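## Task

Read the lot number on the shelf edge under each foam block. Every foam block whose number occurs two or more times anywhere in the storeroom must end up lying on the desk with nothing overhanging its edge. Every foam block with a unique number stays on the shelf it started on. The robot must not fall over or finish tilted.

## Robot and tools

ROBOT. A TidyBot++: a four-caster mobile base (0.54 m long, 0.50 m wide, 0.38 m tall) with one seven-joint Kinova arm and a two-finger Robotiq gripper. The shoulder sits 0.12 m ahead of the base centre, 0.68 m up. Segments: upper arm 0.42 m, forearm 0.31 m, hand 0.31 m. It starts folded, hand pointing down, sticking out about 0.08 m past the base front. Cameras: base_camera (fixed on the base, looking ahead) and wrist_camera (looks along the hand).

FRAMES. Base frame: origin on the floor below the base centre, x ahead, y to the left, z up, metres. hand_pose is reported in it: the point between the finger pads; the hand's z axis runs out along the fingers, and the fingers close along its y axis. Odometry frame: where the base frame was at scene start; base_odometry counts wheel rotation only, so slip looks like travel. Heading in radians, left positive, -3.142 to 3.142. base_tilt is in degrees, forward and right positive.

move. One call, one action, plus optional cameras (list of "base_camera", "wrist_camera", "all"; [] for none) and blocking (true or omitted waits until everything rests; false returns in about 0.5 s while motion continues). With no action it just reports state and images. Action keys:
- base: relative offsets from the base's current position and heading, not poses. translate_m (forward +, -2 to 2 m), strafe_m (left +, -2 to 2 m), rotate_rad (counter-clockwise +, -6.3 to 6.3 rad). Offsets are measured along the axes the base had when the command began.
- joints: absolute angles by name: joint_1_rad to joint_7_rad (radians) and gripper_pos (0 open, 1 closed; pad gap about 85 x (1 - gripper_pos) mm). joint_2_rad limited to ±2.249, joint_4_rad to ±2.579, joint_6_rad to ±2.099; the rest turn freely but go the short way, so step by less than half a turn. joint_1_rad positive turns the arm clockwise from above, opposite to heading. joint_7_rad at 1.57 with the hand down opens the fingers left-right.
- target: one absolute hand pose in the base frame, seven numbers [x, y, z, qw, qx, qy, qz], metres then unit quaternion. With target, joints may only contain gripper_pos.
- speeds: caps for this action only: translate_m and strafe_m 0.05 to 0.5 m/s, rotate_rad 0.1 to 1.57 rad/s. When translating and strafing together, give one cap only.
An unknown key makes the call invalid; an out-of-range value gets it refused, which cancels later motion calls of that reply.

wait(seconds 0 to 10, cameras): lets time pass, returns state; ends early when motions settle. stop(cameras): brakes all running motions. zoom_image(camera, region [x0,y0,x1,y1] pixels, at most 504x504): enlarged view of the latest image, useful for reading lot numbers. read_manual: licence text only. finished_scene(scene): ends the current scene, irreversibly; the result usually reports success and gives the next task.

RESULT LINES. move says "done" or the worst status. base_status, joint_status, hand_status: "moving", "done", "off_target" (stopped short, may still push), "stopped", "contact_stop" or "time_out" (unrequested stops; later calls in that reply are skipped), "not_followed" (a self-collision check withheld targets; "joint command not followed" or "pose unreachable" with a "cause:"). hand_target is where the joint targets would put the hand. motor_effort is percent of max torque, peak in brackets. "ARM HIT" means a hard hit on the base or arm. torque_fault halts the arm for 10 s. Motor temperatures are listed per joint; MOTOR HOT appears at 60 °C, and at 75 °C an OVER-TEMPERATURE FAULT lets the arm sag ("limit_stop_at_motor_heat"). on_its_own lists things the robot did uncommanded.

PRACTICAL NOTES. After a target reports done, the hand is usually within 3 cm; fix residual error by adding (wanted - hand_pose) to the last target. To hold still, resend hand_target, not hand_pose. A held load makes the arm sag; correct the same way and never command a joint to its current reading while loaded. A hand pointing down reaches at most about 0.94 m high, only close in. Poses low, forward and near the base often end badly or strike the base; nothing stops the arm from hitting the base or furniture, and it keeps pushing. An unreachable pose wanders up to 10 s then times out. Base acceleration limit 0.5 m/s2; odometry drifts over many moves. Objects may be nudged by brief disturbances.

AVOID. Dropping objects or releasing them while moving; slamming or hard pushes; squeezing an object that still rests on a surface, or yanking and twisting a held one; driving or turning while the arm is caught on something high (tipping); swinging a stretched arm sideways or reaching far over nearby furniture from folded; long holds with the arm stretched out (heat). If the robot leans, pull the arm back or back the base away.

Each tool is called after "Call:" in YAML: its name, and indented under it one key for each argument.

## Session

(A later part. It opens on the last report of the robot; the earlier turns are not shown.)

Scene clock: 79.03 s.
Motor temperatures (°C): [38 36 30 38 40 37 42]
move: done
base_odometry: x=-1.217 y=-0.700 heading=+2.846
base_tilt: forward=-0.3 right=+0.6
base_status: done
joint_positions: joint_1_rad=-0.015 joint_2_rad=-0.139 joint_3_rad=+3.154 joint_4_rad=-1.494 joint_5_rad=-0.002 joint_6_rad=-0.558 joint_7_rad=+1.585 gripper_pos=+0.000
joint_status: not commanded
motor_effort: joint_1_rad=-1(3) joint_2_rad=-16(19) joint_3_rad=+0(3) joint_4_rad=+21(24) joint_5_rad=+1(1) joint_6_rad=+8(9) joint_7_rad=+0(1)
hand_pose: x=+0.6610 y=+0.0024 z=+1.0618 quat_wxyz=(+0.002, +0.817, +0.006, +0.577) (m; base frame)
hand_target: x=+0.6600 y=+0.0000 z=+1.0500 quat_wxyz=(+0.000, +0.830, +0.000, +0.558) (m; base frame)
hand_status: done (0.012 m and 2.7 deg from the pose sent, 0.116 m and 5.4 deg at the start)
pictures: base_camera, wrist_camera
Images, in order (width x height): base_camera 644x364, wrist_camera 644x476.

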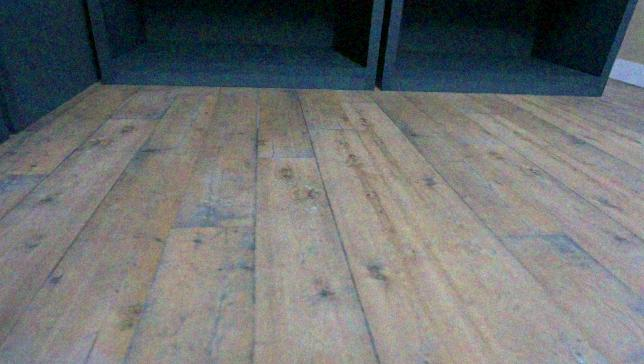

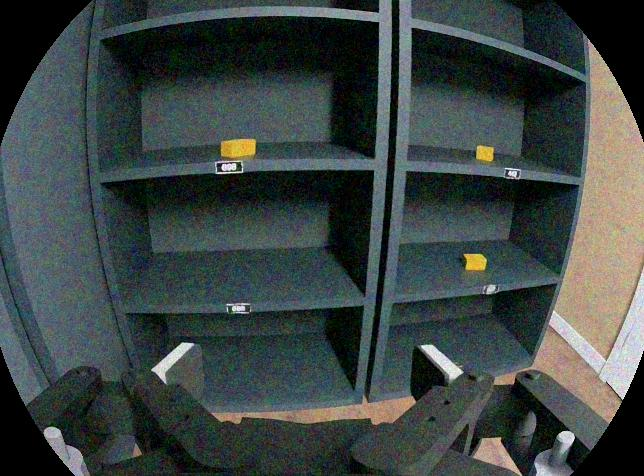

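Call:
move:
  base: {"translate_m":0.43,"strafe_m":0.17}
  cameras: ["wrist_camera"]

Call:
zoom_image:
  camera: "wrist_camera"
  region: [220, 80, 420, 240]

Scene clock: 81.47 s.
Motor temperatures (°C): [38 36 30 38 40 37 42]
move: done
base_odometry: x=-1.678 y=-0.737 heading=+2.846
base_tilt: forward=-0.3 right=+0.6
base_status: done
joint_positions: joint_1_rad=-0.015 joint_2_rad=-0.132 joint_3_rad=+3.154 joint_4_rad=-1.493 joint_5_rad=-0.002 joint_6_rad=-0.561 joint_7_rad=+1.585 gripper_pos=+0.000
joint_status: not commanded
motor_effort: joint_1_rad=-1(1) joint_2_rad=-16(20) joint_3_rad=+0(1) joint_4_rad=+22(23) joint_5_rad=+1(1) joint_6_rad=+9(9) joint_7_rad=+0(1)
hand_pose: x=+0.6635 y=+0.0024 z=+1.0576 quat_wxyz=(+0.002, +0.820, +0.006, +0.573) (m; base frame)
hand_target: x=+0.6600 y=+0.0000 z=+1.0500 quat_wxyz=(+0.000, +0.830, +0.000, +0.558) (m; base frame)
hand_status: not commanded
pictures: wrist_camera
Images, in order (width x height): wrist_camera 644x476.

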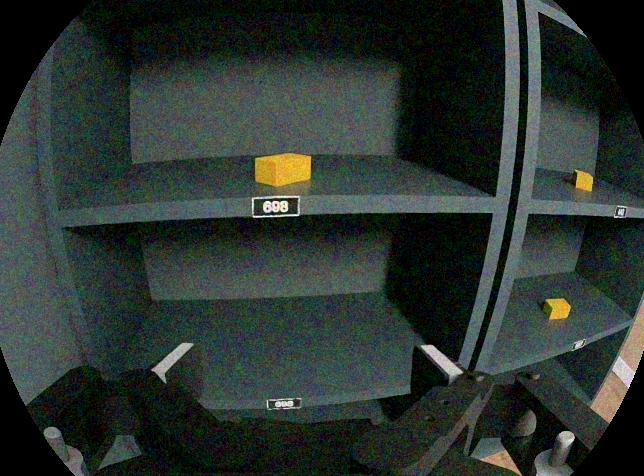

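Scaled by 2.520.

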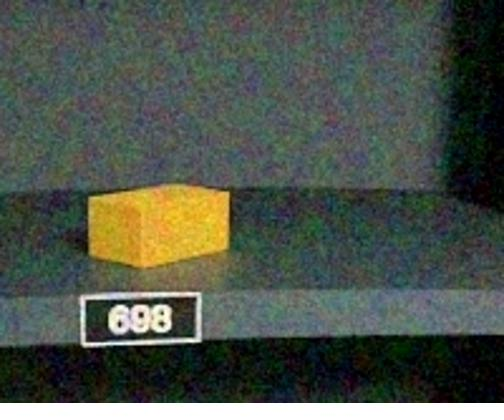

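Call:
move:
  target: [0.64,0.08,1.05,0.199,0.794,-0.345,0.459]
  base: {"strafe_m":0.10}
  cameras: []

Call:
move:
  base: {"translate_m":0.3}

Scene clock: 84.43 s.
Motor temperatures (°C): [38 36 30 38 40 37 42]
move: done
base_odometry: x=-1.707 y=-0.833 heading=+2.846
base_tilt: forward=-0.3 right=+0.6
base_status: done
joint_positions: joint_1_rad=-0.848 joint_2_rad=+0.339 joint_3_rad=+3.476 joint_4_rad=-0.803 joint_5_rad=+0.830 joint_6_rad=-1.604 joint_7_rad=+0.498 gripper_pos=+0.000
joint_status: not commanded
motor_effort: joint_1_rad=+0(3) joint_2_rad=-27(28) joint_3_rad=+3(3) joint_4_rad=+17(23) joint_5_rad=+8(8) joint_6_rad=+4(9) joint_7_rad=+0(1)
hand_pose: x=+0.6472 y=+0.0910 z=+1.0443 quat_wxyz=(+0.167, +0.818, -0.315, +0.450) (m; base frame)
hand_target: x=+0.6400 y=+0.0800 z=+1.0500 quat_wxyz=(+0.199, +0.794, -0.345, +0.459) (m; base frame)
hand_status: done (0.014 m and 5.8 deg from the pose sent, 0.081 m and 48.4 deg at the start)
pictures: none
No camera images: "cameras" was empty.

Scene clock: 86.33 s.
Motor temperatures (°C): [38 36 30 38 40 37 42]
move: done
base_odometry: x=-1.994 y=-0.746 heading=+2.847
base_tilt: forward=-0.3 right=+0.6
base_status: done
joint_positions: joint_1_rad=-0.851 joint_2_rad=+0.350 joint_3_rad=+3.479 joint_4_rad=-0.801 joint_5_rad=+0.834 joint_6_rad=-1.609 joint_7_rad=+0.497 gripper_pos=+0.000
joint_status: not commanded
motor_effort: joint_1_rad=-1(2) joint_2_rad=-27(29) joint_3_rad=+3(3) joint_4_rad=+16(18) joint_5_rad=+7(8) joint_6_rad=+4(5) joint_7_rad=+0(1)
hand_pose: x=+0.6485 y=+0.0926 z=+1.0409 quat_wxyz=(+0.174, +0.818, -0.316, +0.449) (m; base frame)
hand_target: x=+0.6400 y=+0.0800 z=+1.0500 quat_wxyz=(+0.199, +0.794, -0.345, +0.459) (m; base frame)
hand_status: not commanded
pictures: base_camera, wrist_camera
Images, in order (width x height): base_camera 644x364, wrist_camera 644x476.

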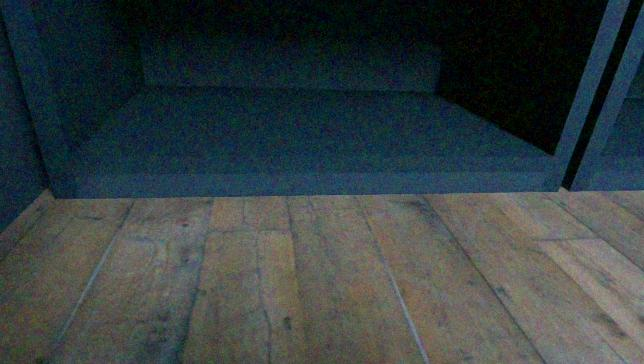

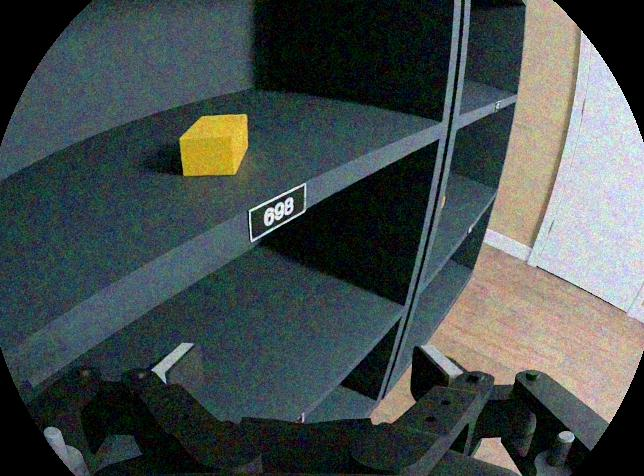

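Call:
move:
  base: {"translate_m":0.21,"strafe_m":-0.08}
  cameras: ["wrist_camera"]

Scene clock: 88.17 s.
Motor temperatures (°C): [38 36 30 38 40 37 42]
move: done
base_odometry: x=-2.172 y=-0.608 heading=+2.848
base_tilt: forward=-0.3 right=+0.6
base_status: done
joint_positions: joint_1_rad=-0.855 joint_2_rad=+0.352 joint_3_rad=+3.483 joint_4_rad=-0.800 joint_5_rad=+0.835 joint_6_rad=-1.611 joint_7_rad=+0.497 gripper_pos=+0.000
joint_status: not commanded
motor_effort: joint_1_rad=-1(4) joint_2_rad=-27(30) joint_3_rad=+3(4) joint_4_rad=+16(18) joint_5_rad=+7(8) joint_6_rad=+4(5) joint_7_rad=+0(1)
hand_pose: x=+0.6482 y=+0.0935 z=+1.0410 quat_wxyz=(+0.175, +0.817, -0.315, +0.449) (m; base frame)
hand_target: x=+0.6400 y=+0.0800 z=+1.0500 quat_wxyz=(+0.199, +0.794, -0.345, +0.459) (m; base frame)
hand_status: not commanded
pictures: wrist_camera
Images, in order (width x height): wrist_camera 644x476.

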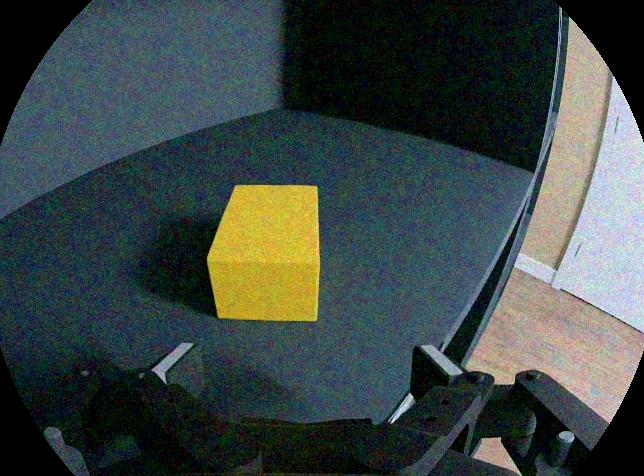

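Call:
move:
  base: {"translate_m":0.087,"strafe_m":-0.055}
  target: [0.64,0.08,1.015,0.199,0.794,-0.345,0.459]
  cameras: ["wrist_camera"]

Scene clock: 90.63 s.
Motor temperatures (°C): [38 36 30 38 40 37 42]
move: done
base_odometry: x=-2.240 y=-0.531 heading=+2.848
base_tilt: forward=-0.3 right=+0.6
base_status: done
joint_positions: joint_1_rad=-0.840 joint_2_rad=+0.330 joint_3_rad=+3.416 joint_4_rad=-0.929 joint_5_rad=+0.889 joint_6_rad=-1.610 joint_7_rad=+0.365 gripper_pos=+0.000
joint_status: not commanded
motor_effort: joint_1_rad=+0(3) joint_2_rad=-27(29) joint_3_rad=+3(5) joint_4_rad=+16(18) joint_5_rad=+7(8) joint_6_rad=+2(4) joint_7_rad=+0(1)
hand_pose: x=+0.6397 y=+0.0881 z=+1.0098 quat_wxyz=(+0.188, +0.810, -0.338, +0.442) (m; base frame)
hand_target: x=+0.6400 y=+0.0800 z=+1.0150 quat_wxyz=(+0.199, +0.794, -0.345, +0.459) (m; base frame)
hand_status: done (0.010 m and 3.1 deg from the pose sent, 0.030 m and 5.2 deg at the start)
pictures: wrist_camera
Images, in order (width x height): wrist_camera 644x476.

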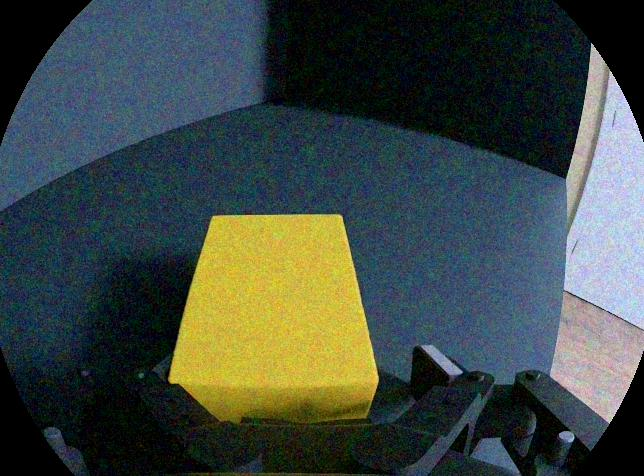

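Call:
move:
  base: {"translate_m":0.01,"strafe_m":0.011}
  target: [0.64,0.08,1.034,0.199,0.794,-0.345,0.459]
  cameras: ["wrist_camera"]

Scene clock: 91.73 s.
Motor temperatures (°C): [38 36 30 38 40 37 42]
move: done
base_odometry: x=-2.253 y=-0.538 heading=+2.848
base_tilt: forward=-0.3 right=+0.6
base_status: done
joint_positions: joint_1_rad=-0.842 joint_2_rad=+0.335 joint_3_rad=+3.435 joint_4_rad=-0.882 joint_5_rad=+0.889 joint_6_rad=-1.610 joint_7_rad=+0.370 gripper_pos=+0.000
joint_status: not commanded
motor_effort: joint_1_rad=+0(2) joint_2_rad=-26(31) joint_3_rad=+3(4) joint_4_rad=+17(19) joint_5_rad=+8(9) joint_6_rad=+3(3) joint_7_rad=+0(1)
hand_pose: x=+0.6433 y=+0.0857 z=+1.0264 quat_wxyz=(+0.177, +0.801, -0.348, +0.454) (m; base frame)
hand_target: x=+0.6400 y=+0.0800 z=+1.0340 quat_wxyz=(+0.199, +0.794, -0.345, +0.459) (m; base frame)
hand_status: done (0.010 m and 2.7 deg from the pose sent, 0.025 m and 3.1 deg at the start)
pictures: wrist_camera
Images, in order (width x height): wrist_camera 644x476.

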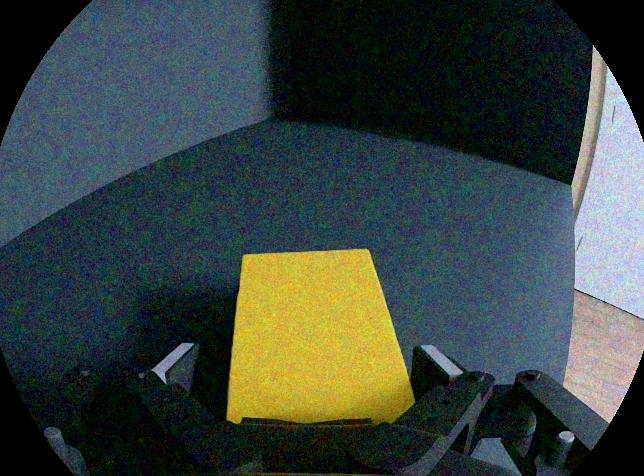

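Call:
move:
  joints: {"gripper_pos":0.6}
  cameras: ["wrist_camera"]

Call:
move:
  target: [0.64,0.08,1.085,0.199,0.794,-0.345,0.459]
  cameras: ["wrist_camera"]

Scene clock: 92.77 s.
Motor temperatures (°C): [38 36 30 38 40 37 42]
move: off_target
base_odometry: x=-2.252 y=-0.538 heading=+2.848
base_tilt: forward=-0.3 right=+0.6
base_status: not commanded
joint_positions: joint_1_rad=-0.842 joint_2_rad=+0.335 joint_3_rad=+3.435 joint_4_rad=-0.880 joint_5_rad=+0.889 joint_6_rad=-1.610 joint_7_rad=+0.370 gripper_pos=+0.390
joint_status: gripper_pos off_target (ended at +0.390, target +0.600)
motor_effort: joint_1_rad=-1(1) joint_2_rad=-26(28) joint_3_rad=+3(3) joint_4_rad=+17(18) joint_5_rad=+8(8) joint_6_rad=+3(4) joint_7_rad=+0(1)
hand_pose: x=+0.6432 y=+0.0859 z=+1.0273 quat_wxyz=(+0.176, +0.801, -0.348, +0.454) (m; base frame)
hand_target: x=+0.6400 y=+0.0800 z=+1.0340 quat_wxyz=(+0.199, +0.794, -0.345, +0.459) (m; base frame)
hand_status: not commanded
pictures: wrist_camera
Images, in order (width x height): wrist_camera 644x476.

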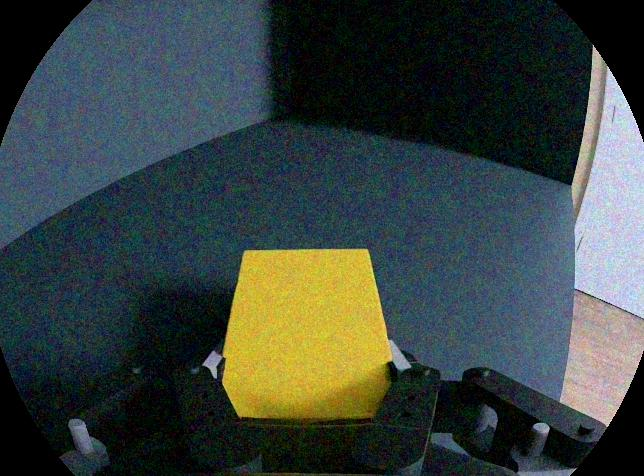

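Scene clock: 94.20 s.
Motor temperatures (°C): [38 36 30 38 40 37 42]
move: done
base_odometry: x=-2.252 y=-0.538 heading=+2.848
base_tilt: forward=-0.3 right=+0.6
base_status: not commanded
joint_positions: joint_1_rad=-0.847 joint_2_rad=+0.407 joint_3_rad=+3.607 joint_4_rad=-0.573 joint_5_rad=+0.869 joint_6_rad=-1.674 joint_7_rad=+0.571 gripper_pos=+0.390
joint_status: not commanded
motor_effort: joint_1_rad=+0(1) joint_2_rad=-28(28) joint_3_rad=+3(4) joint_4_rad=+15(18) joint_5_rad=+7(9) joint_6_rad=+5(5) joint_7_rad=+0(1)
hand_pose: x=+0.6429 y=+0.0555 z=+1.1125 quat_wxyz=(+0.196, +0.764, -0.365, +0.494) (m; base frame)
hand_target: x=+0.6400 y=+0.0800 z=+1.0850 quat_wxyz=(+0.199, +0.794, -0.345, +0.459) (m; base frame)
hand_status: done (0.037 m and 5.8 deg from the pose sent, 0.058 m and 2.8 deg at the start)
pictures: wrist_camera
Images, in order (width x height): wrist_camera 644x476.

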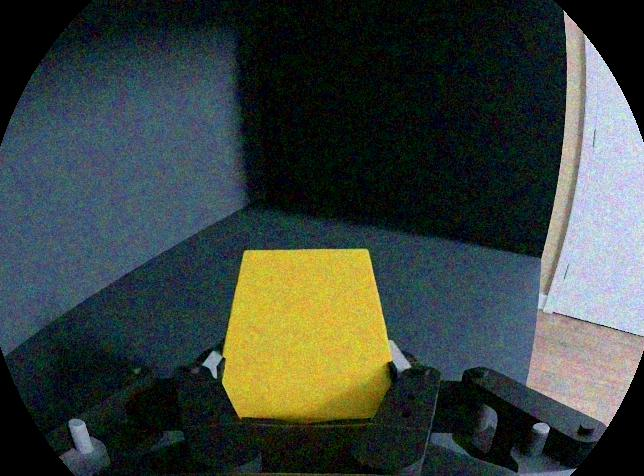

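Call:
move:
  base: {"translate_m":-1.21,"strafe_m":-0.11}
  cameras: []

Call:
move:
  base: {"rotate_rad":-1.6}
  target: [0.62,0.0,0.93,0.0,0.866,0.0,0.5]
  cameras: ["wrist_camera"]

Scene clock: 98.23 s.
Motor temperatures (°C): [38 36 30 38 40 37 42]
move: done
base_odometry: x=-1.062 y=-0.783 heading=+2.848
base_tilt: forward=-0.3 right=+0.6
base_status: done
joint_positions: joint_1_rad=-0.853 joint_2_rad=+0.419 joint_3_rad=+3.610 joint_4_rad=-0.571 joint_5_rad=+0.867 joint_6_rad=-1.679 joint_7_rad=+0.574 gripper_pos=+0.390
joint_status: not commanded
motor_effort: joint_1_rad=-1(3) joint_2_rad=-27(32) joint_3_rad=+4(4) joint_4_rad=+15(17) joint_5_rad=+7(8) joint_6_rad=+5(6) joint_7_rad=+0(1)
hand_pose: x=+0.6449 y=+0.0618 z=+1.1073 quat_wxyz=(+0.200, +0.767, -0.361, +0.491) (m; base frame)
hand_target: x=+0.6400 y=+0.0800 z=+1.0850 quat_wxyz=(+0.199, +0.794, -0.345, +0.459) (m; base frame)
hand_status: not commanded
pictures: none
No camera images: "cameras" was empty.

Scene clock: 101.10 s.
Motor temperatures (°C): [38 36 30 38 40 37 42]
move: done
base_odometry: x=-1.062 y=-0.783 heading=+1.248
base_tilt: forward=-0.3 right=+0.6
base_status: done
joint_positions: joint_1_rad=-0.029 joint_2_rad=-0.186 joint_3_rad=+3.169 joint_4_rad=-1.767 joint_5_rad=+0.071 joint_6_rad=-0.554 joint_7_rad=+1.529 gripper_pos=+0.390
joint_status: not commanded
motor_effort: joint_1_rad=+0(6) joint_2_rad=-15(33) joint_3_rad=+0(6) joint_4_rad=+22(23) joint_5_rad=+1(8) joint_6_rad=+7(8) joint_7_rad=+0(1)
hand_pose: x=+0.6188 y=-0.0107 z=+0.9258 quat_wxyz=(+0.018, +0.876, -0.001, +0.482) (m; base frame)
hand_target: x=+0.6200 y=+0.0000 z=+0.9300 quat_wxyz=(+0.000, +0.866, +0.000, +0.500) (m; base frame)
hand_status: done (0.012 m and 3.1 deg from the pose sent, 0.189 m and 49.0 deg at the start)
pictures: wrist_camera
Images, in order (width x height): wrist_camera 644x476.

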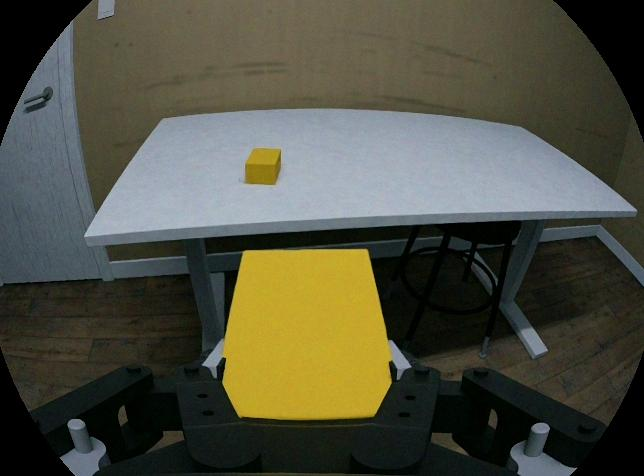

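Call:
move:
  base: {"translate_m":0.6,"strafe_m":-0.12}
  cameras: ["wrist_camera"]

Call:
move:
  target: [0.62,0.0,0.79,0.0,0.866,0.0,0.5]
  cameras: ["wrist_camera"]

Call:
move:
  target: [0.62,0.0,0.77,0.0,0.866,0.0,0.5]
  cameras: []

Call:
move:
  target: [0.62,0.0,0.75,0.0,0.866,0.0,0.5]
  cameras: ["wrist_camera"]

Scene clock: 105.60 s.
Motor temperatures (°C): [38 36 30 37 40 37 42]
move: done
base_odometry: x=-0.758 y=-0.252 heading=+1.247
base_tilt: forward=-0.3 right=+0.6
base_status: done
joint_positions: joint_1_rad=-0.028 joint_2_rad=-0.196 joint_3_rad=+3.167 joint_4_rad=-1.769 joint_5_rad=+0.068 joint_6_rad=-0.548 joint_7_rad=+1.531 gripper_pos=+0.390
joint_status: not commanded
motor_effort: joint_1_rad=-1(1) joint_2_rad=-14(17) joint_3_rad=+0(1) joint_4_rad=+22(23) joint_5_rad=+1(1) joint_6_rad=+7(8) joint_7_rad=+0(1)
hand_pose: x=+0.6172 y=-0.0096 z=+0.9314 quat_wxyz=(+0.017, +0.872, -0.001, +0.489) (m; base frame)
hand_target: x=+0.6200 y=+0.0000 z=+0.9300 quat_wxyz=(+0.000, +0.866, +0.000, +0.500) (m; base frame)
hand_status: not commanded
pictures: wrist_camera
Images, in order (width x height): wrist_camera 644x476.

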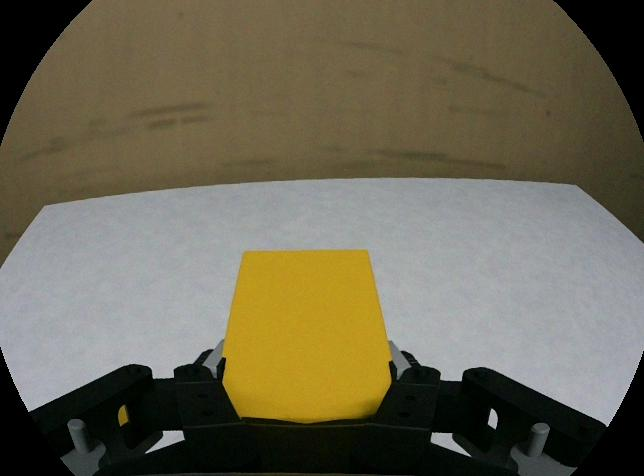

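Scene clock: 107.47 s.
Motor temperatures (°C): [38 36 30 37 40 37 42]
move: done
base_odometry: x=-0.758 y=-0.252 heading=+1.247
base_tilt: forward=-0.3 right=+0.6
base_status: not commanded
joint_positions: joint_1_rad=-0.028 joint_2_rad=-0.121 joint_3_rad=+3.167 joint_4_rad=-2.159 joint_5_rad=+0.068 joint_6_rad=-0.067 joint_7_rad=+1.531 gripper_pos=+0.390
joint_status: not commanded
motor_effort: joint_1_rad=+0(1) joint_2_rad=-15(17) joint_3_rad=+0(1) joint_4_rad=+20(23) joint_5_rad=+1(1) joint_6_rad=+8(9) joint_7_rad=+0(1)
hand_pose: x=+0.6172 y=+0.0008 z=+0.7993 quat_wxyz=(+0.007, +0.869, +0.012, +0.495) (m; base frame)
hand_target: x=+0.6200 y=+0.0000 z=+0.7900 quat_wxyz=(+0.000, +0.866, +0.000, +0.500) (m; base frame)
hand_status: done (0.010 m and 1.7 deg from the pose sent, 0.142 m and 2.5 deg at the start)
pictures: wrist_camera
Images, in order (width x height): wrist_camera 644x476.

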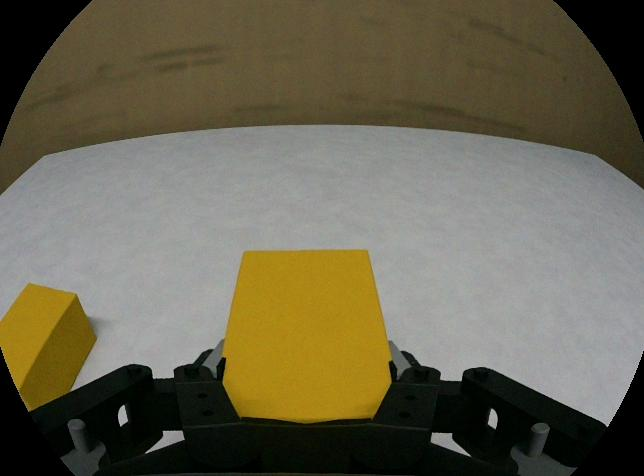

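Scene clock: 108.50 s.
Motor temperatures (°C): [38 36 30 37 40 37 42]
move: done
base_odometry: x=-0.758 y=-0.252 heading=+1.247
base_tilt: forward=-0.3 right=+0.6
base_status: not commanded
joint_positions: joint_1_rad=-0.028 joint_2_rad=-0.088 joint_3_rad=+3.168 joint_4_rad=-2.210 joint_5_rad=+0.068 joint_6_rad=+0.018 joint_7_rad=+1.531 gripper_pos=+0.390
joint_status: not commanded
motor_effort: joint_1_rad=+0(1) joint_2_rad=-16(17) joint_3_rad=+0(0) joint_4_rad=+19(21) joint_5_rad=+1(1) joint_6_rad=+8(9) joint_7_rad=+0(1)
hand_pose: x=+0.6182 y=+0.0027 z=+0.7783 quat_wxyz=(+0.005, +0.868, +0.013, +0.496) (m; base frame)
hand_target: x=+0.6200 y=+0.0000 z=+0.7700 quat_wxyz=(+0.000, +0.866, +0.000, +0.500) (m; base frame)
hand_status: done (0.009 m and 1.7 deg from the pose sent, 0.029 m and 1.7 deg at the start)
pictures: none
No camera images: "cameras" was empty.

Scene clock: 109.53 s.
Motor temperatures (°C): [38 36 30 37 40 37 42]
move: done
base_odometry: x=-0.758 y=-0.252 heading=+1.247
base_tilt: forward=-0.3 right=+0.6
base_status: not commanded
joint_positions: joint_1_rad=-0.025 joint_2_rad=-0.051 joint_3_rad=+3.166 joint_4_rad=-2.256 joint_5_rad=+0.068 joint_6_rad=+0.102 joint_7_rad=+1.531 gripper_pos=+0.390
joint_status: not commanded
motor_effort: joint_1_rad=-1(1) joint_2_rad=-16(18) joint_3_rad=+0(1) joint_4_rad=+19(21) joint_5_rad=+1(1) joint_6_rad=+8(9) joint_7_rad=+0(1)
hand_pose: x=+0.6194 y=+0.0035 z=+0.7578 quat_wxyz=(+0.003, +0.868, +0.014, +0.496) (m; base frame)
hand_target: x=+0.6200 y=+0.0000 z=+0.7500 quat_wxyz=(+0.000, +0.866, +0.000, +0.500) (m; base frame)
hand_status: done (0.009 m and 1.7 deg from the pose sent, 0.029 m and 1.7 deg at the start)
pictures: wrist_camera
Images, in order (width x height): wrist_camera 644x476.

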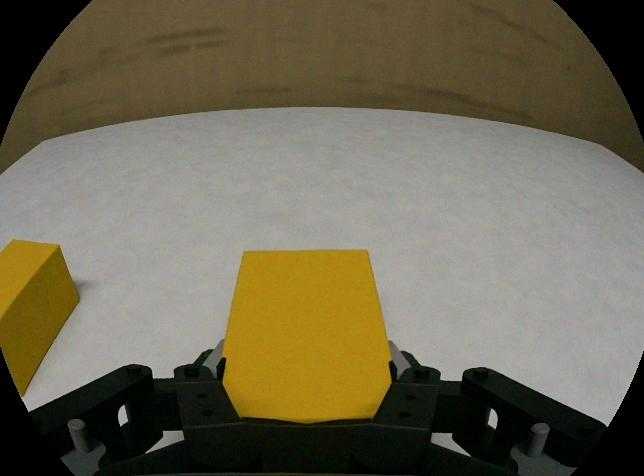

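Not yet in contact; lower a bit more.

Call:
move:
  target: [0.62,0.0,0.738,0.0,0.866,0.0,0.5]
  cameras: []

Call:
move:
  target: [0.62,0.0,0.725,0.0,0.866,0.0,0.5]
  cameras: []

Scene clock: 110.33 s.
Motor temperatures (°C): [38 36 30 37 40 37 42]
move: done
base_odometry: x=-0.758 y=-0.252 heading=+1.247
base_tilt: forward=-0.3 right=+0.6
base_status: not commanded
joint_positions: joint_1_rad=-0.023 joint_2_rad=-0.041 joint_3_rad=+3.165 joint_4_rad=-2.277 joint_5_rad=+0.068 joint_6_rad=+0.159 joint_7_rad=+1.531 gripper_pos=+0.390
joint_status: not commanded
motor_effort: joint_1_rad=-1(1) joint_2_rad=-15(16) joint_3_rad=+0(0) joint_4_rad=+18(19) joint_5_rad=+0(1) joint_6_rad=+7(8) joint_7_rad=+0(1)
hand_pose: x=+0.6216 y=+0.0040 z=+0.7569 quat_wxyz=(+0.002, +0.862, +0.014, +0.507) (m; base frame)
hand_target: x=+0.6200 y=+0.0000 z=+0.7380 quat_wxyz=(+0.000, +0.866, +0.000, +0.500) (m; base frame)
hand_status: done (0.019 m and 1.9 deg from the pose sent, 0.020 m and 1.7 deg at the start)
pictures: none
No camera images: "cameras" was empty.

Scene clock: 110.97 s.
Motor temperatures (°C): [38 36 30 37 40 37 42]
move: off_target
base_odometry: x=-0.758 y=-0.252 heading=+1.247
base_tilt: forward=-0.3 right=+0.6
base_status: not commanded
joint_positions: joint_1_rad=-0.020 joint_2_rad=-0.030 joint_3_rad=+3.165 joint_4_rad=-2.300 joint_5_rad=+0.068 joint_6_rad=+0.221 joint_7_rad=+1.531 gripper_pos=+0.390
joint_status: not commanded
motor_effort: joint_1_rad=-1(1) joint_2_rad=-12(14) joint_3_rad=+0(0) joint_4_rad=+17(18) joint_5_rad=+1(1) joint_6_rad=+7(7) joint_7_rad=+0(0)
hand_pose: x=+0.6236 y=+0.0044 z=+0.7571 quat_wxyz=(+0.001, +0.854, +0.014, +0.520) (m; base frame)
hand_target: x=+0.6200 y=+0.0000 z=+0.7250 quat_wxyz=(+0.000, +0.866, +0.000, +0.500) (m; base frame)
hand_status: off_target (0.033 m and 3.1 deg from the pose sent, 0.032 m and 1.9 deg at the start)
pictures: none
No camera images: "cameras" was empty.

Call:
move:
  joints: {"gripper_pos":0.1}
  cameras: []

Call:
move:
  target: [0.62,0.0,0.92,0.0,0.866,0.0,0.5]
  cameras: []

Call:
move:
  base: {"translate_m":-0.48}
  joints: {"joint_1_rad":0,"joint_2_rad":-0.35,"joint_3_rad":3.14,"joint_4_rad":-2.5,"joint_5_rad":0,"joint_6_rad":0.5,"joint_7_rad":1.57}
  cameras: ["wrist_camera"]

Call:
move:
  base: {"rotate_rad":-1.6}

Scene clock: 112.33 s.
Motor temperatures (°C): [38 36 30 37 40 37 42]
move: done
base_odometry: x=-0.758 y=-0.252 heading=+1.247
base_tilt: forward=-0.3 right=+0.6
base_status: not commanded
joint_positions: joint_1_rad=-0.020 joint_2_rad=-0.001 joint_3_rad=+3.165 joint_4_rad=-2.307 joint_5_rad=+0.068 joint_6_rad=+0.225 joint_7_rad=+1.531 gripper_pos=+0.100
joint_status: all done
motor_effort: joint_1_rad=+0(1) joint_2_rad=-16(18) joint_3_rad=+0(0) joint_4_rad=+16(18) joint_5_rad=+1(1) joint_6_rad=+6(9) joint_7_rad=+0(1)
hand_pose: x=+0.6236 y=+0.0045 z=+0.7394 quat_wxyz=(+0.001, +0.863, +0.014, +0.505) (m; base frame)
hand_target: x=+0.6200 y=+0.0000 z=+0.7250 quat_wxyz=(+0.000, +0.866, +0.000, +0.500) (m; base frame)
hand_status: not commanded
pictures: none
No camera images: "cameras" was empty.

Scene clock: 114.40 s.
Motor temperatures (°C): [38 36 30 37 40 37 42]
move: done
base_odometry: x=-0.758 y=-0.252 heading=+1.247
base_tilt: forward=-0.3 right=+0.6
base_status: not commanded
joint_positions: joint_1_rad=-0.020 joint_2_rad=-0.191 joint_3_rad=+3.165 joint_4_rad=-1.841 joint_5_rad=+0.068 joint_6_rad=-0.413 joint_7_rad=+1.532 gripper_pos=+0.100
joint_status: not commanded
motor_effort: joint_1_rad=-1(1) joint_2_rad=-13(19) joint_3_rad=+0(1) joint_4_rad=+22(23) joint_5_rad=+1(1) joint_6_rad=+8(9) joint_7_rad=+0(1)
hand_pose: x=+0.6270 y=-0.0096 z=+0.9230 quat_wxyz=(+0.016, +0.858, +0.001, +0.513) (m; base frame)
hand_target: x=+0.6200 y=+0.0000 z=+0.9200 quat_wxyz=(+0.000, +0.866, +0.000, +0.500) (m; base frame)
hand_status: done (0.012 m and 2.6 deg from the pose sent, 0.181 m and 1.8 deg at the start)
pictures: none
No camera images: "cameras" was empty.

Scene clock: 116.73 s.
Motor temperatures (°C): [38 36 30 37 40 37 42]
move: done
base_odometry: x=-0.911 y=-0.707 heading=+1.248
base_tilt: forward=-0.4 right=+0.6
base_status: done
joint_positions: joint_1_rad=-0.020 joint_2_rad=-0.344 joint_3_rad=+3.157 joint_4_rad=-2.472 joint_5_rad=+0.067 joint_6_rad=+0.442 joint_7_rad=+1.532 gripper_pos=+0.100
joint_status: all done
motor_effort: joint_1_rad=+0(2) joint_2_rad=-6(17) joint_3_rad=+0(1) joint_4_rad=+20(23) joint_5_rad=+1(2) joint_6_rad=+9(10) joint_7_rad=+0(1)
hand_pose: x=+0.5530 y=+0.0118 z=+0.8760 quat_wxyz=(-0.007, +0.746, +0.018, +0.665) (m; base frame)
hand_target: x=+0.5481 y=+0.0021 z=+0.8804 quat_wxyz=(-0.001, +0.735, +0.000, +0.679) (m; base frame)
hand_status: not commanded
pictures: wrist_camera
Images, in order (width x height): wrist_camera 644x476.

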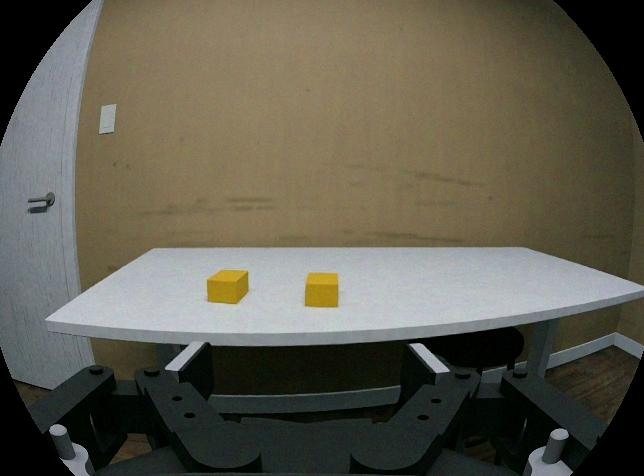

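Scene clock: 119.03 s.
Motor temperatures (°C): [38 36 30 37 40 37 42]
move: done
base_odometry: x=-0.911 y=-0.707 heading=-0.351
base_tilt: forward=-0.3 right=+0.6
base_status: done
joint_positions: joint_1_rad=-0.013 joint_2_rad=-0.344 joint_3_rad=+3.151 joint_4_rad=-2.472 joint_5_rad=+0.065 joint_6_rad=+0.445 joint_7_rad=+1.532 gripper_pos=+0.100
joint_status: not commanded
motor_effort: joint_1_rad=-1(1) joint_2_rad=-7(8) joint_3_rad=+0(2) joint_4_rad=+20(21) joint_5_rad=+1(1) joint_6_rad=+9(9) joint_7_rad=+0(1)
hand_pose: x=+0.5531 y=+0.0111 z=+0.8768 quat_wxyz=(-0.006, +0.746, +0.017, +0.666) (m; base frame)
hand_target: x=+0.5481 y=+0.0021 z=+0.8804 quat_wxyz=(-0.001, +0.735, +0.000, +0.679) (m; base frame)
hand_status: not commanded
pictures: base_camera, wrist_camera
Images, in order (width x height): base_camera 644x364, wrist_camera 644x476.

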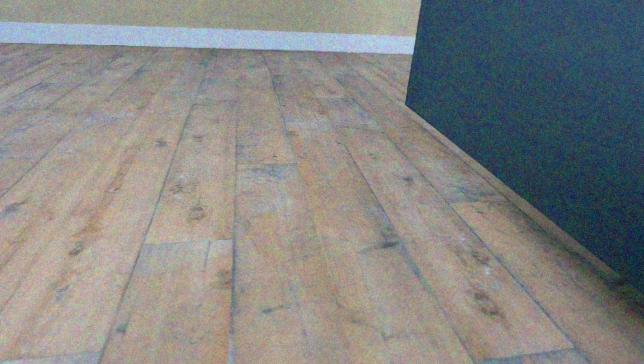

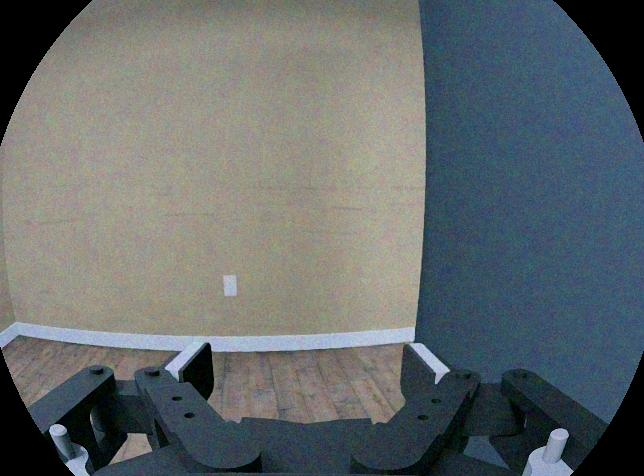

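Call:
move:
  base: {"translate_m":1.5,"strafe_m":0.15}
  cameras: []

Call:
move:
  base: {"rotate_rad":-1.75}

Scene clock: 123.70 s.
Motor temperatures (°C): [38 36 30 37 40 37 42]
move: done
base_odometry: x=+0.550 y=-1.083 heading=-0.352
base_tilt: forward=-0.3 right=+0.6
base_status: done
joint_positions: joint_1_rad=-0.013 joint_2_rad=-0.347 joint_3_rad=+3.151 joint_4_rad=-2.473 joint_5_rad=+0.065 joint_6_rad=+0.447 joint_7_rad=+1.532 gripper_pos=+0.100
joint_status: not commanded
motor_effort: joint_1_rad=+0(1) joint_2_rad=-7(9) joint_3_rad=+1(1) joint_4_rad=+20(21) joint_5_rad=+1(1) joint_6_rad=+8(9) joint_7_rad=+0(1)
hand_pose: x=+0.5524 y=+0.0112 z=+0.8783 quat_wxyz=(-0.006, +0.744, +0.017, +0.668) (m; base frame)
hand_target: x=+0.5481 y=+0.0021 z=+0.8804 quat_wxyz=(-0.001, +0.735, +0.000, +0.679) (m; base frame)
hand_status: not commanded
pictures: none
No camera images: "cameras" was empty.

Scene clock: 128.57 s.
Motor temperatures (°C): [38 36 30 37 40 37 42]
move: time_out
base_odometry: x=+0.550 y=-1.083 heading=-2.085
base_tilt: forward=-0.3 right=+0.5
base_status: rotate_rad time_out (by the wheels' count: -1.733 of -1.750)
joint_positions: joint_1_rad=-0.137 joint_2_rad=-0.342 joint_3_rad=+2.991 joint_4_rad=-2.476 joint_5_rad=+0.067 joint_6_rad=+0.459 joint_7_rad=+1.532 gripper_pos=+0.101
joint_status: not commanded
motor_effort: joint_1_rad=+27(32) joint_2_rad=-10(12) joint_3_rad=+32(37) joint_4_rad=+19(22) joint_5_rad=-13(15) joint_6_rad=+7(10) joint_7_rad=+1(1)
hand_pose: x=+0.5297 y=+0.1389 z=+0.8746 quat_wxyz=(-0.078, +0.732, +0.138, +0.662) (m; base frame)
hand_target: x=+0.5481 y=+0.0021 z=+0.8804 quat_wxyz=(-0.001, +0.735, +0.000, +0.679) (m; base frame)
hand_status: not commanded
pictures: base_camera, wrist_camera
Images, in order (width x height): base_camera 644x364, wrist_camera 644x476.

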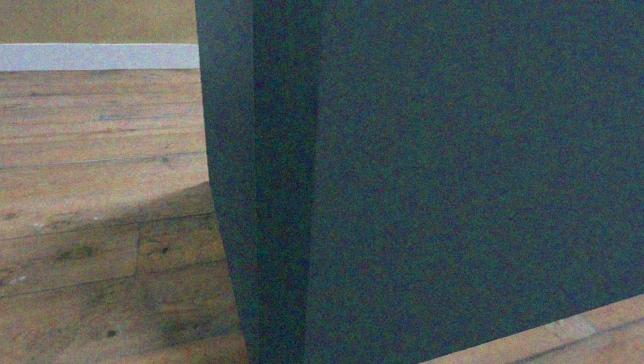

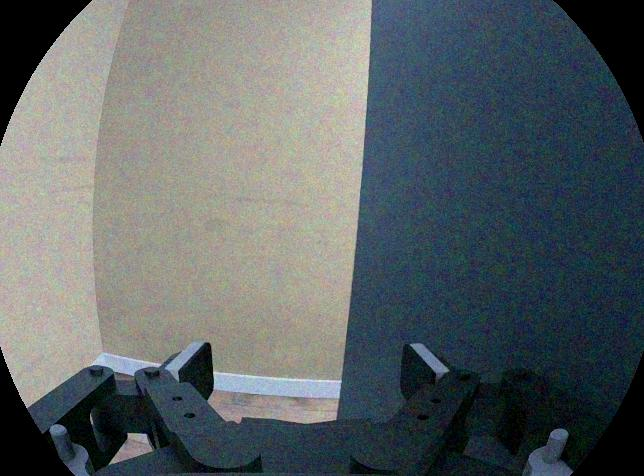

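Call:
move:
  base: {"translate_m":-0.15,"strafe_m":0.45,"rotate_rad":0.15}
  cameras: ["wrist_camera"]

Call:
move:
  base: {"translate_m":0.85}

Scene clock: 131.10 s.
Motor temperatures (°C): [38 36 30 37 40 37 42]
move: done
base_odometry: x=+1.016 y=-1.173 heading=-1.934
base_tilt: forward=-0.4 right=+0.6
base_status: done
joint_positions: joint_1_rad=+0.003 joint_2_rad=-0.343 joint_3_rad=+3.146 joint_4_rad=-2.477 joint_5_rad=+0.036 joint_6_rad=+0.459 joint_7_rad=+1.532 gripper_pos=+0.100
joint_status: not commanded
motor_effort: joint_1_rad=-1(23) joint_2_rad=-8(10) joint_3_rad=+0(28) joint_4_rad=+20(21) joint_5_rad=+1(11) joint_6_rad=+9(10) joint_7_rad=+0(1)
hand_pose: x=+0.5529 y=+0.0029 z=+0.8778 quat_wxyz=(-0.006, +0.743, +0.000, +0.669) (m; base frame)
hand_target: x=+0.5481 y=+0.0021 z=+0.8804 quat_wxyz=(-0.001, +0.735, +0.000, +0.679) (m; base frame)
hand_status: not commanded
pictures: wrist_camera
Images, in order (width x height): wrist_camera 644x476.

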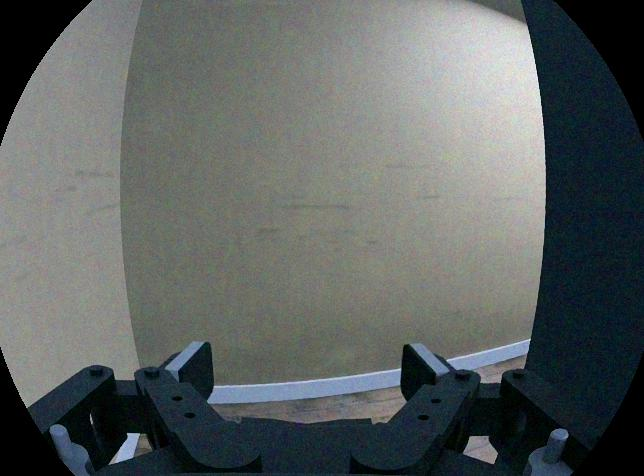

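Scene clock: 134.07 s.
Motor temperatures (°C): [38 36 30 37 40 37 42]
move: done
base_odometry: x=+0.714 y=-1.968 heading=-1.933
base_tilt: forward=-0.3 right=+0.6
base_status: done
joint_positions: joint_1_rad=+0.003 joint_2_rad=-0.347 joint_3_rad=+3.146 joint_4_rad=-2.477 joint_5_rad=+0.036 joint_6_rad=+0.459 joint_7_rad=+1.532 gripper_pos=+0.100
joint_status: not commanded
motor_effort: joint_1_rad=+0(1) joint_2_rad=-7(9) joint_3_rad=+1(1) joint_4_rad=+19(21) joint_5_rad=+0(1) joint_6_rad=+9(10) joint_7_rad=+0(1)
hand_pose: x=+0.5522 y=+0.0029 z=+0.8792 quat_wxyz=(-0.006, +0.742, +0.000, +0.671) (m; base frame)
hand_target: x=+0.5481 y=+0.0021 z=+0.8804 quat_wxyz=(-0.001, +0.735, +0.000, +0.679) (m; base frame)
hand_status: not commanded
pictures: base_camera, wrist_camera
Images, in order (width x height): base_camera 644x364, wrist_camera 644x476.

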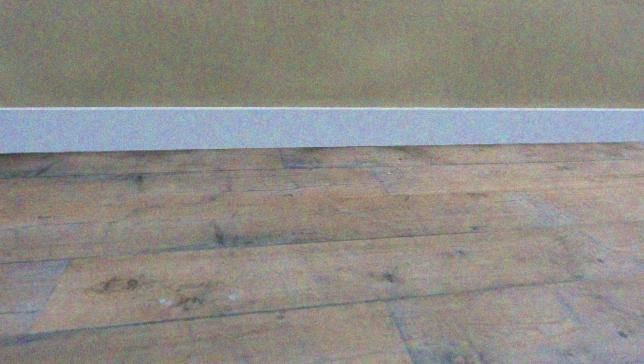

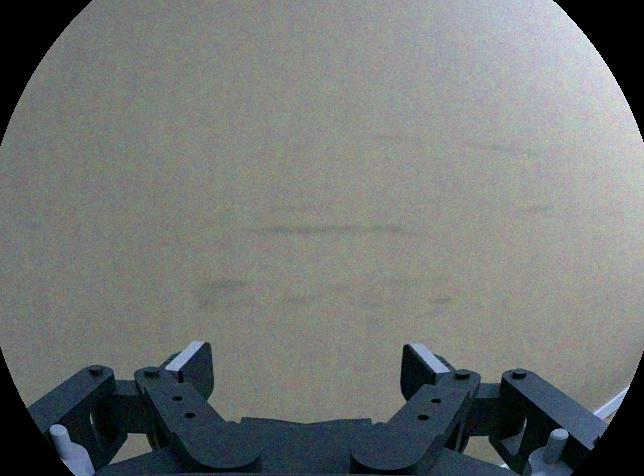

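Turn right (west) to look down the second aisle.

Call:
move:
  base: {"rotate_rad":-1.45,"translate_m":0.05}

Scene clock: 138.80 s.
Motor temperatures (°C): [38 36 30 37 40 37 42]
move: time_out
base_odometry: x=+0.696 y=-2.015 heading=+2.913
base_tilt: forward=-0.3 right=+0.5
base_status: translate_m time_out (by the wheels' count: +0.050 of +0.050); rotate_rad time_out (by the wheels' count: -1.437 of -1.450)
joint_positions: joint_1_rad=-0.090 joint_2_rad=-0.341 joint_3_rad=+3.040 joint_4_rad=-2.477 joint_5_rad=+0.038 joint_6_rad=+0.463 joint_7_rad=+1.532 gripper_pos=+0.100
joint_status: not commanded
motor_effort: joint_1_rad=+17(22) joint_2_rad=-11(13) joint_3_rad=+20(26) joint_4_rad=+15(21) joint_5_rad=-7(10) joint_6_rad=+7(9) joint_7_rad=+0(1)
hand_pose: x=+0.5427 y=+0.0931 z=+0.8767 quat_wxyz=(-0.057, +0.738, +0.084, +0.667) (m; base frame)
hand_target: x=+0.5481 y=+0.0021 z=+0.8804 quat_wxyz=(-0.001, +0.735, +0.000, +0.679) (m; base frame)
hand_status: not commanded
pictures: base_camera, wrist_camera
Images, in order (width x height): base_camera 644x364, wrist_camera 644x476.

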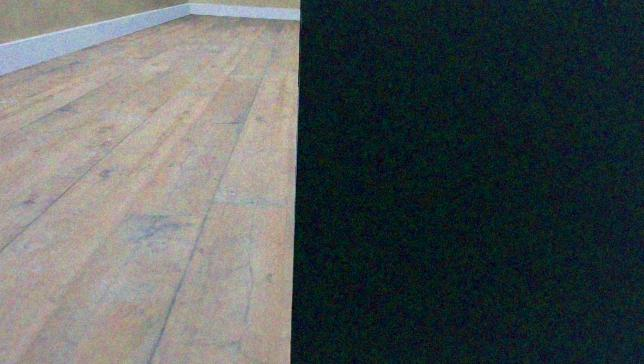

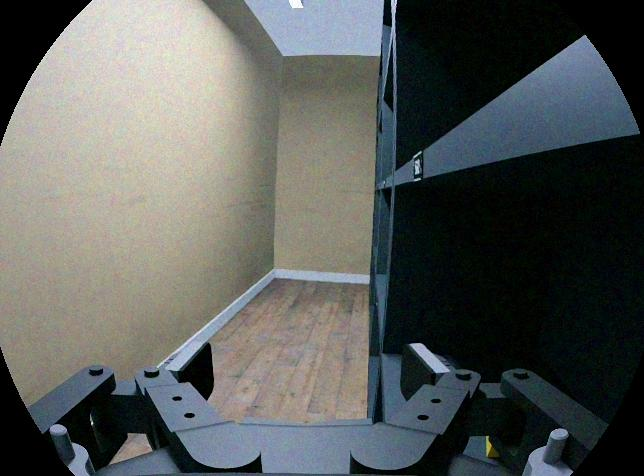

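Call:
move:
  base: {"strafe_m":0.5,"rotate_rad":-0.13}
  cameras: ["wrist_camera"]

Call:
move:
  joints: {"joint_1_rad":0.7}

Scene clock: 141.53 s.
Motor temperatures (°C): [38 36 30 37 40 37 42]
move: done
base_odometry: x=+0.583 y=-2.502 heading=+2.783
base_tilt: forward=-0.4 right=+0.6
base_status: done
joint_positions: joint_1_rad=+0.006 joint_2_rad=-0.349 joint_3_rad=+3.147 joint_4_rad=-2.488 joint_5_rad=+0.026 joint_6_rad=+0.465 joint_7_rad=+1.533 gripper_pos=+0.100
joint_status: not commanded
motor_effort: joint_1_rad=+0(24) joint_2_rad=-7(15) joint_3_rad=+0(28) joint_4_rad=+20(21) joint_5_rad=+1(11) joint_6_rad=+9(9) joint_7_rad=+0(1)
hand_pose: x=+0.5497 y=-0.0002 z=+0.8759 quat_wxyz=(-0.006, +0.743, -0.006, +0.670) (m; base frame)
hand_target: x=+0.5481 y=+0.0021 z=+0.8804 quat_wxyz=(-0.001, +0.735, +0.000, +0.679) (m; base frame)
hand_status: not commanded
pictures: wrist_camera
Images, in order (width x height): wrist_camera 644x476.

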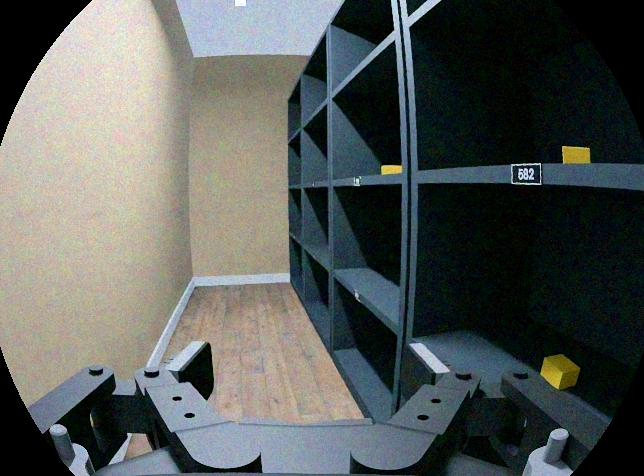

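Scene clock: 143.50 s.
Motor temperatures (°C): [38 36 30 37 40 37 42]
move: done
base_odometry: x=+0.583 y=-2.502 heading=+2.783
base_tilt: forward=-0.4 right=+0.6
base_status: not commanded
joint_positions: joint_1_rad=+0.682 joint_2_rad=-0.349 joint_3_rad=+3.147 joint_4_rad=-2.488 joint_5_rad=+0.026 joint_6_rad=+0.465 joint_7_rad=+1.533 gripper_pos=+0.100
joint_status: all done
motor_effort: joint_1_rad=+0(2) joint_2_rad=-7(8) joint_3_rad=+0(1) joint_4_rad=+20(21) joint_5_rad=+1(1) joint_6_rad=+8(9) joint_7_rad=+0(1)
hand_pose: x=+0.4550 y=-0.2695 z=+0.8759 quat_wxyz=(+0.216, +0.698, -0.252, +0.634) (m; base frame)
hand_target: x=+0.4486 y=-0.2748 z=+0.8804 quat_wxyz=(+0.232, +0.690, -0.251, +0.638) (m; base frame)
hand_status: not commanded
pictures: base_camera, wrist_camera
Images, in order (width x height): base_camera 644x364, wrist_camera 644x476.

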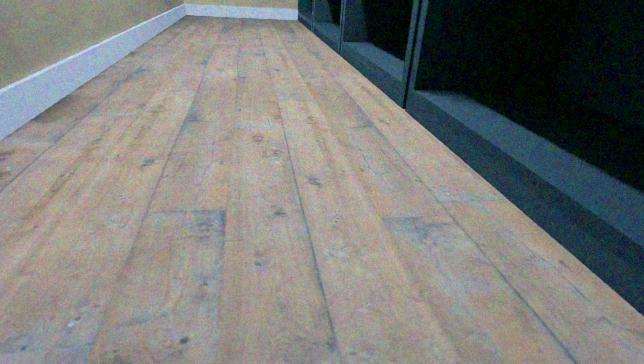

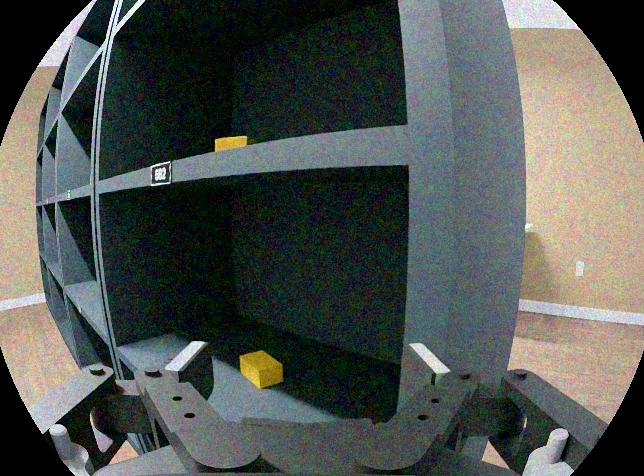

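Call:
move:
  base: {"translate_m":0.12}
  joints: {"joint_6_rad":0.15}
  cameras: ["wrist_camera"]

Call:
move:
  base: {"translate_m":0.7}
  cameras: ["wrist_camera"]

Call:
move:
  base: {"translate_m":0.7}
  cameras: ["wrist_camera"]

Scene clock: 145.03 s.
Motor temperatures (°C): [38 36 30 37 40 37 42]
move: done
base_odometry: x=+0.470 y=-2.460 heading=+2.783
base_tilt: forward=-0.3 right=+0.6
base_status: done
joint_positions: joint_1_rad=+0.683 joint_2_rad=-0.352 joint_3_rad=+3.147 joint_4_rad=-2.493 joint_5_rad=+0.026 joint_6_rad=+0.173 joint_7_rad=+1.533 gripper_pos=+0.100
joint_status: all done
motor_effort: joint_1_rad=+0(2) joint_2_rad=-6(8) joint_3_rad=+1(2) joint_4_rad=+19(23) joint_5_rad=+1(1) joint_6_rad=+8(11) joint_7_rad=+0(1)
hand_pose: x=+0.4347 y=-0.2561 z=+0.7866 quat_wxyz=(+0.181, +0.782, -0.285, +0.523) (m; base frame)
hand_target: x=+0.4276 y=-0.2573 z=+0.7755 quat_wxyz=(+0.185, +0.791, -0.288, +0.508) (m; base frame)
hand_status: not commanded
pictures: wrist_camera
Images, in order (width x height): wrist_camera 644x476.

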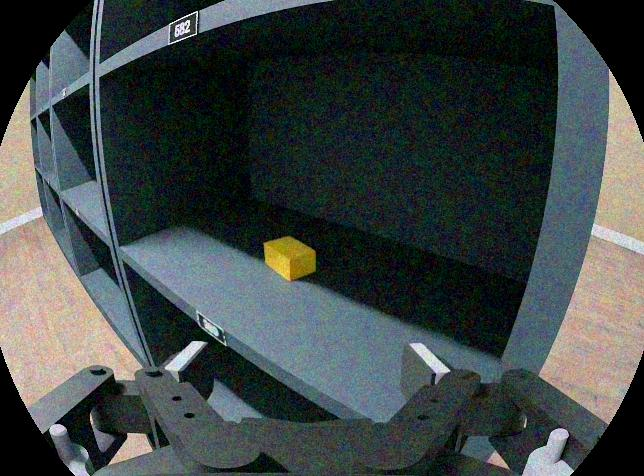

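Scene clock: 147.73 s.
Motor temperatures (°C): [38 36 30 37 40 37 42]
move: done
base_odometry: x=-0.185 y=-2.215 heading=+2.783
base_tilt: forward=-0.3 right=+0.6
base_status: done
joint_positions: joint_1_rad=+0.683 joint_2_rad=-0.353 joint_3_rad=+3.147 joint_4_rad=-2.493 joint_5_rad=+0.026 joint_6_rad=+0.173 joint_7_rad=+1.533 gripper_pos=+0.100
joint_status: not commanded
motor_effort: joint_1_rad=+0(1) joint_2_rad=-7(8) joint_3_rad=+0(1) joint_4_rad=+19(21) joint_5_rad=+1(1) joint_6_rad=+9(9) joint_7_rad=+0(1)
hand_pose: x=+0.4346 y=-0.2562 z=+0.7867 quat_wxyz=(+0.181, +0.782, -0.285, +0.523) (m; base frame)
hand_target: x=+0.4276 y=-0.2573 z=+0.7755 quat_wxyz=(+0.185, +0.791, -0.288, +0.508) (m; base frame)
hand_status: not commanded
pictures: wrist_camera
Images, in order (width x height): wrist_camera 644x476.

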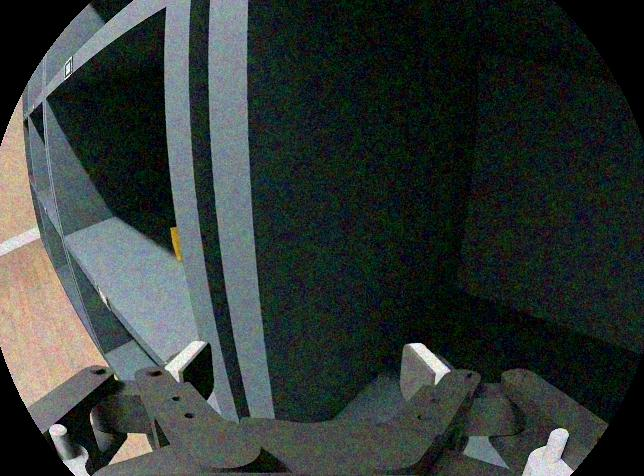

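Scene clock: 151.43 s.
Motor temperatures (°C): [38 36 30 37 40 37 42]
move: done
base_odometry: x=-0.840 y=-1.970 heading=+2.785
base_tilt: forward=-0.6 right=-2.4
base_status: done
joint_positions: joint_1_rad=+0.881 joint_2_rad=-0.507 joint_3_rad=+3.272 joint_4_rad=-2.622 joint_5_rad=+0.007 joint_6_rad=+0.047 joint_7_rad=+1.533 gripper_pos=+0.098
joint_status: not commanded
motor_effort: joint_1_rad=-33(44) joint_2_rad=+32(41) joint_3_rad=-24(33) joint_4_rad=+46(52) joint_5_rad=+8(12) joint_6_rad=+21(27) joint_7_rad=+5(6)
hand_pose: x=+0.3025 y=-0.2861 z=+0.7380 quat_wxyz=(+0.212, +0.741, -0.436, +0.464) (m; base frame)
hand_target: x=+0.4276 y=-0.2573 z=+0.7755 quat_wxyz=(+0.185, +0.791, -0.288, +0.508) (m; base frame)
hand_status: not commanded
pictures: wrist_camera
Images, in order (width x height): wrist_camera 644x476.

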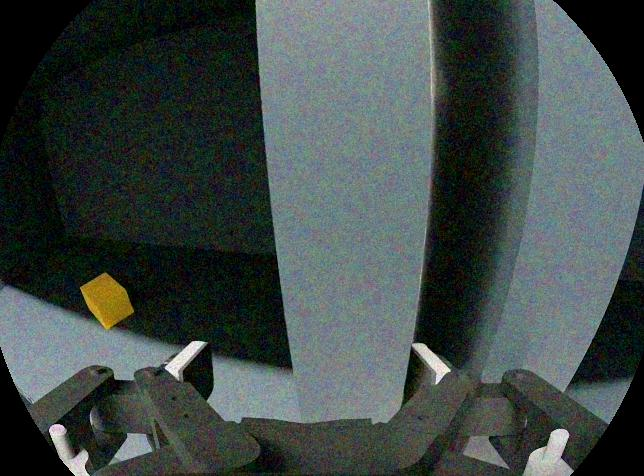

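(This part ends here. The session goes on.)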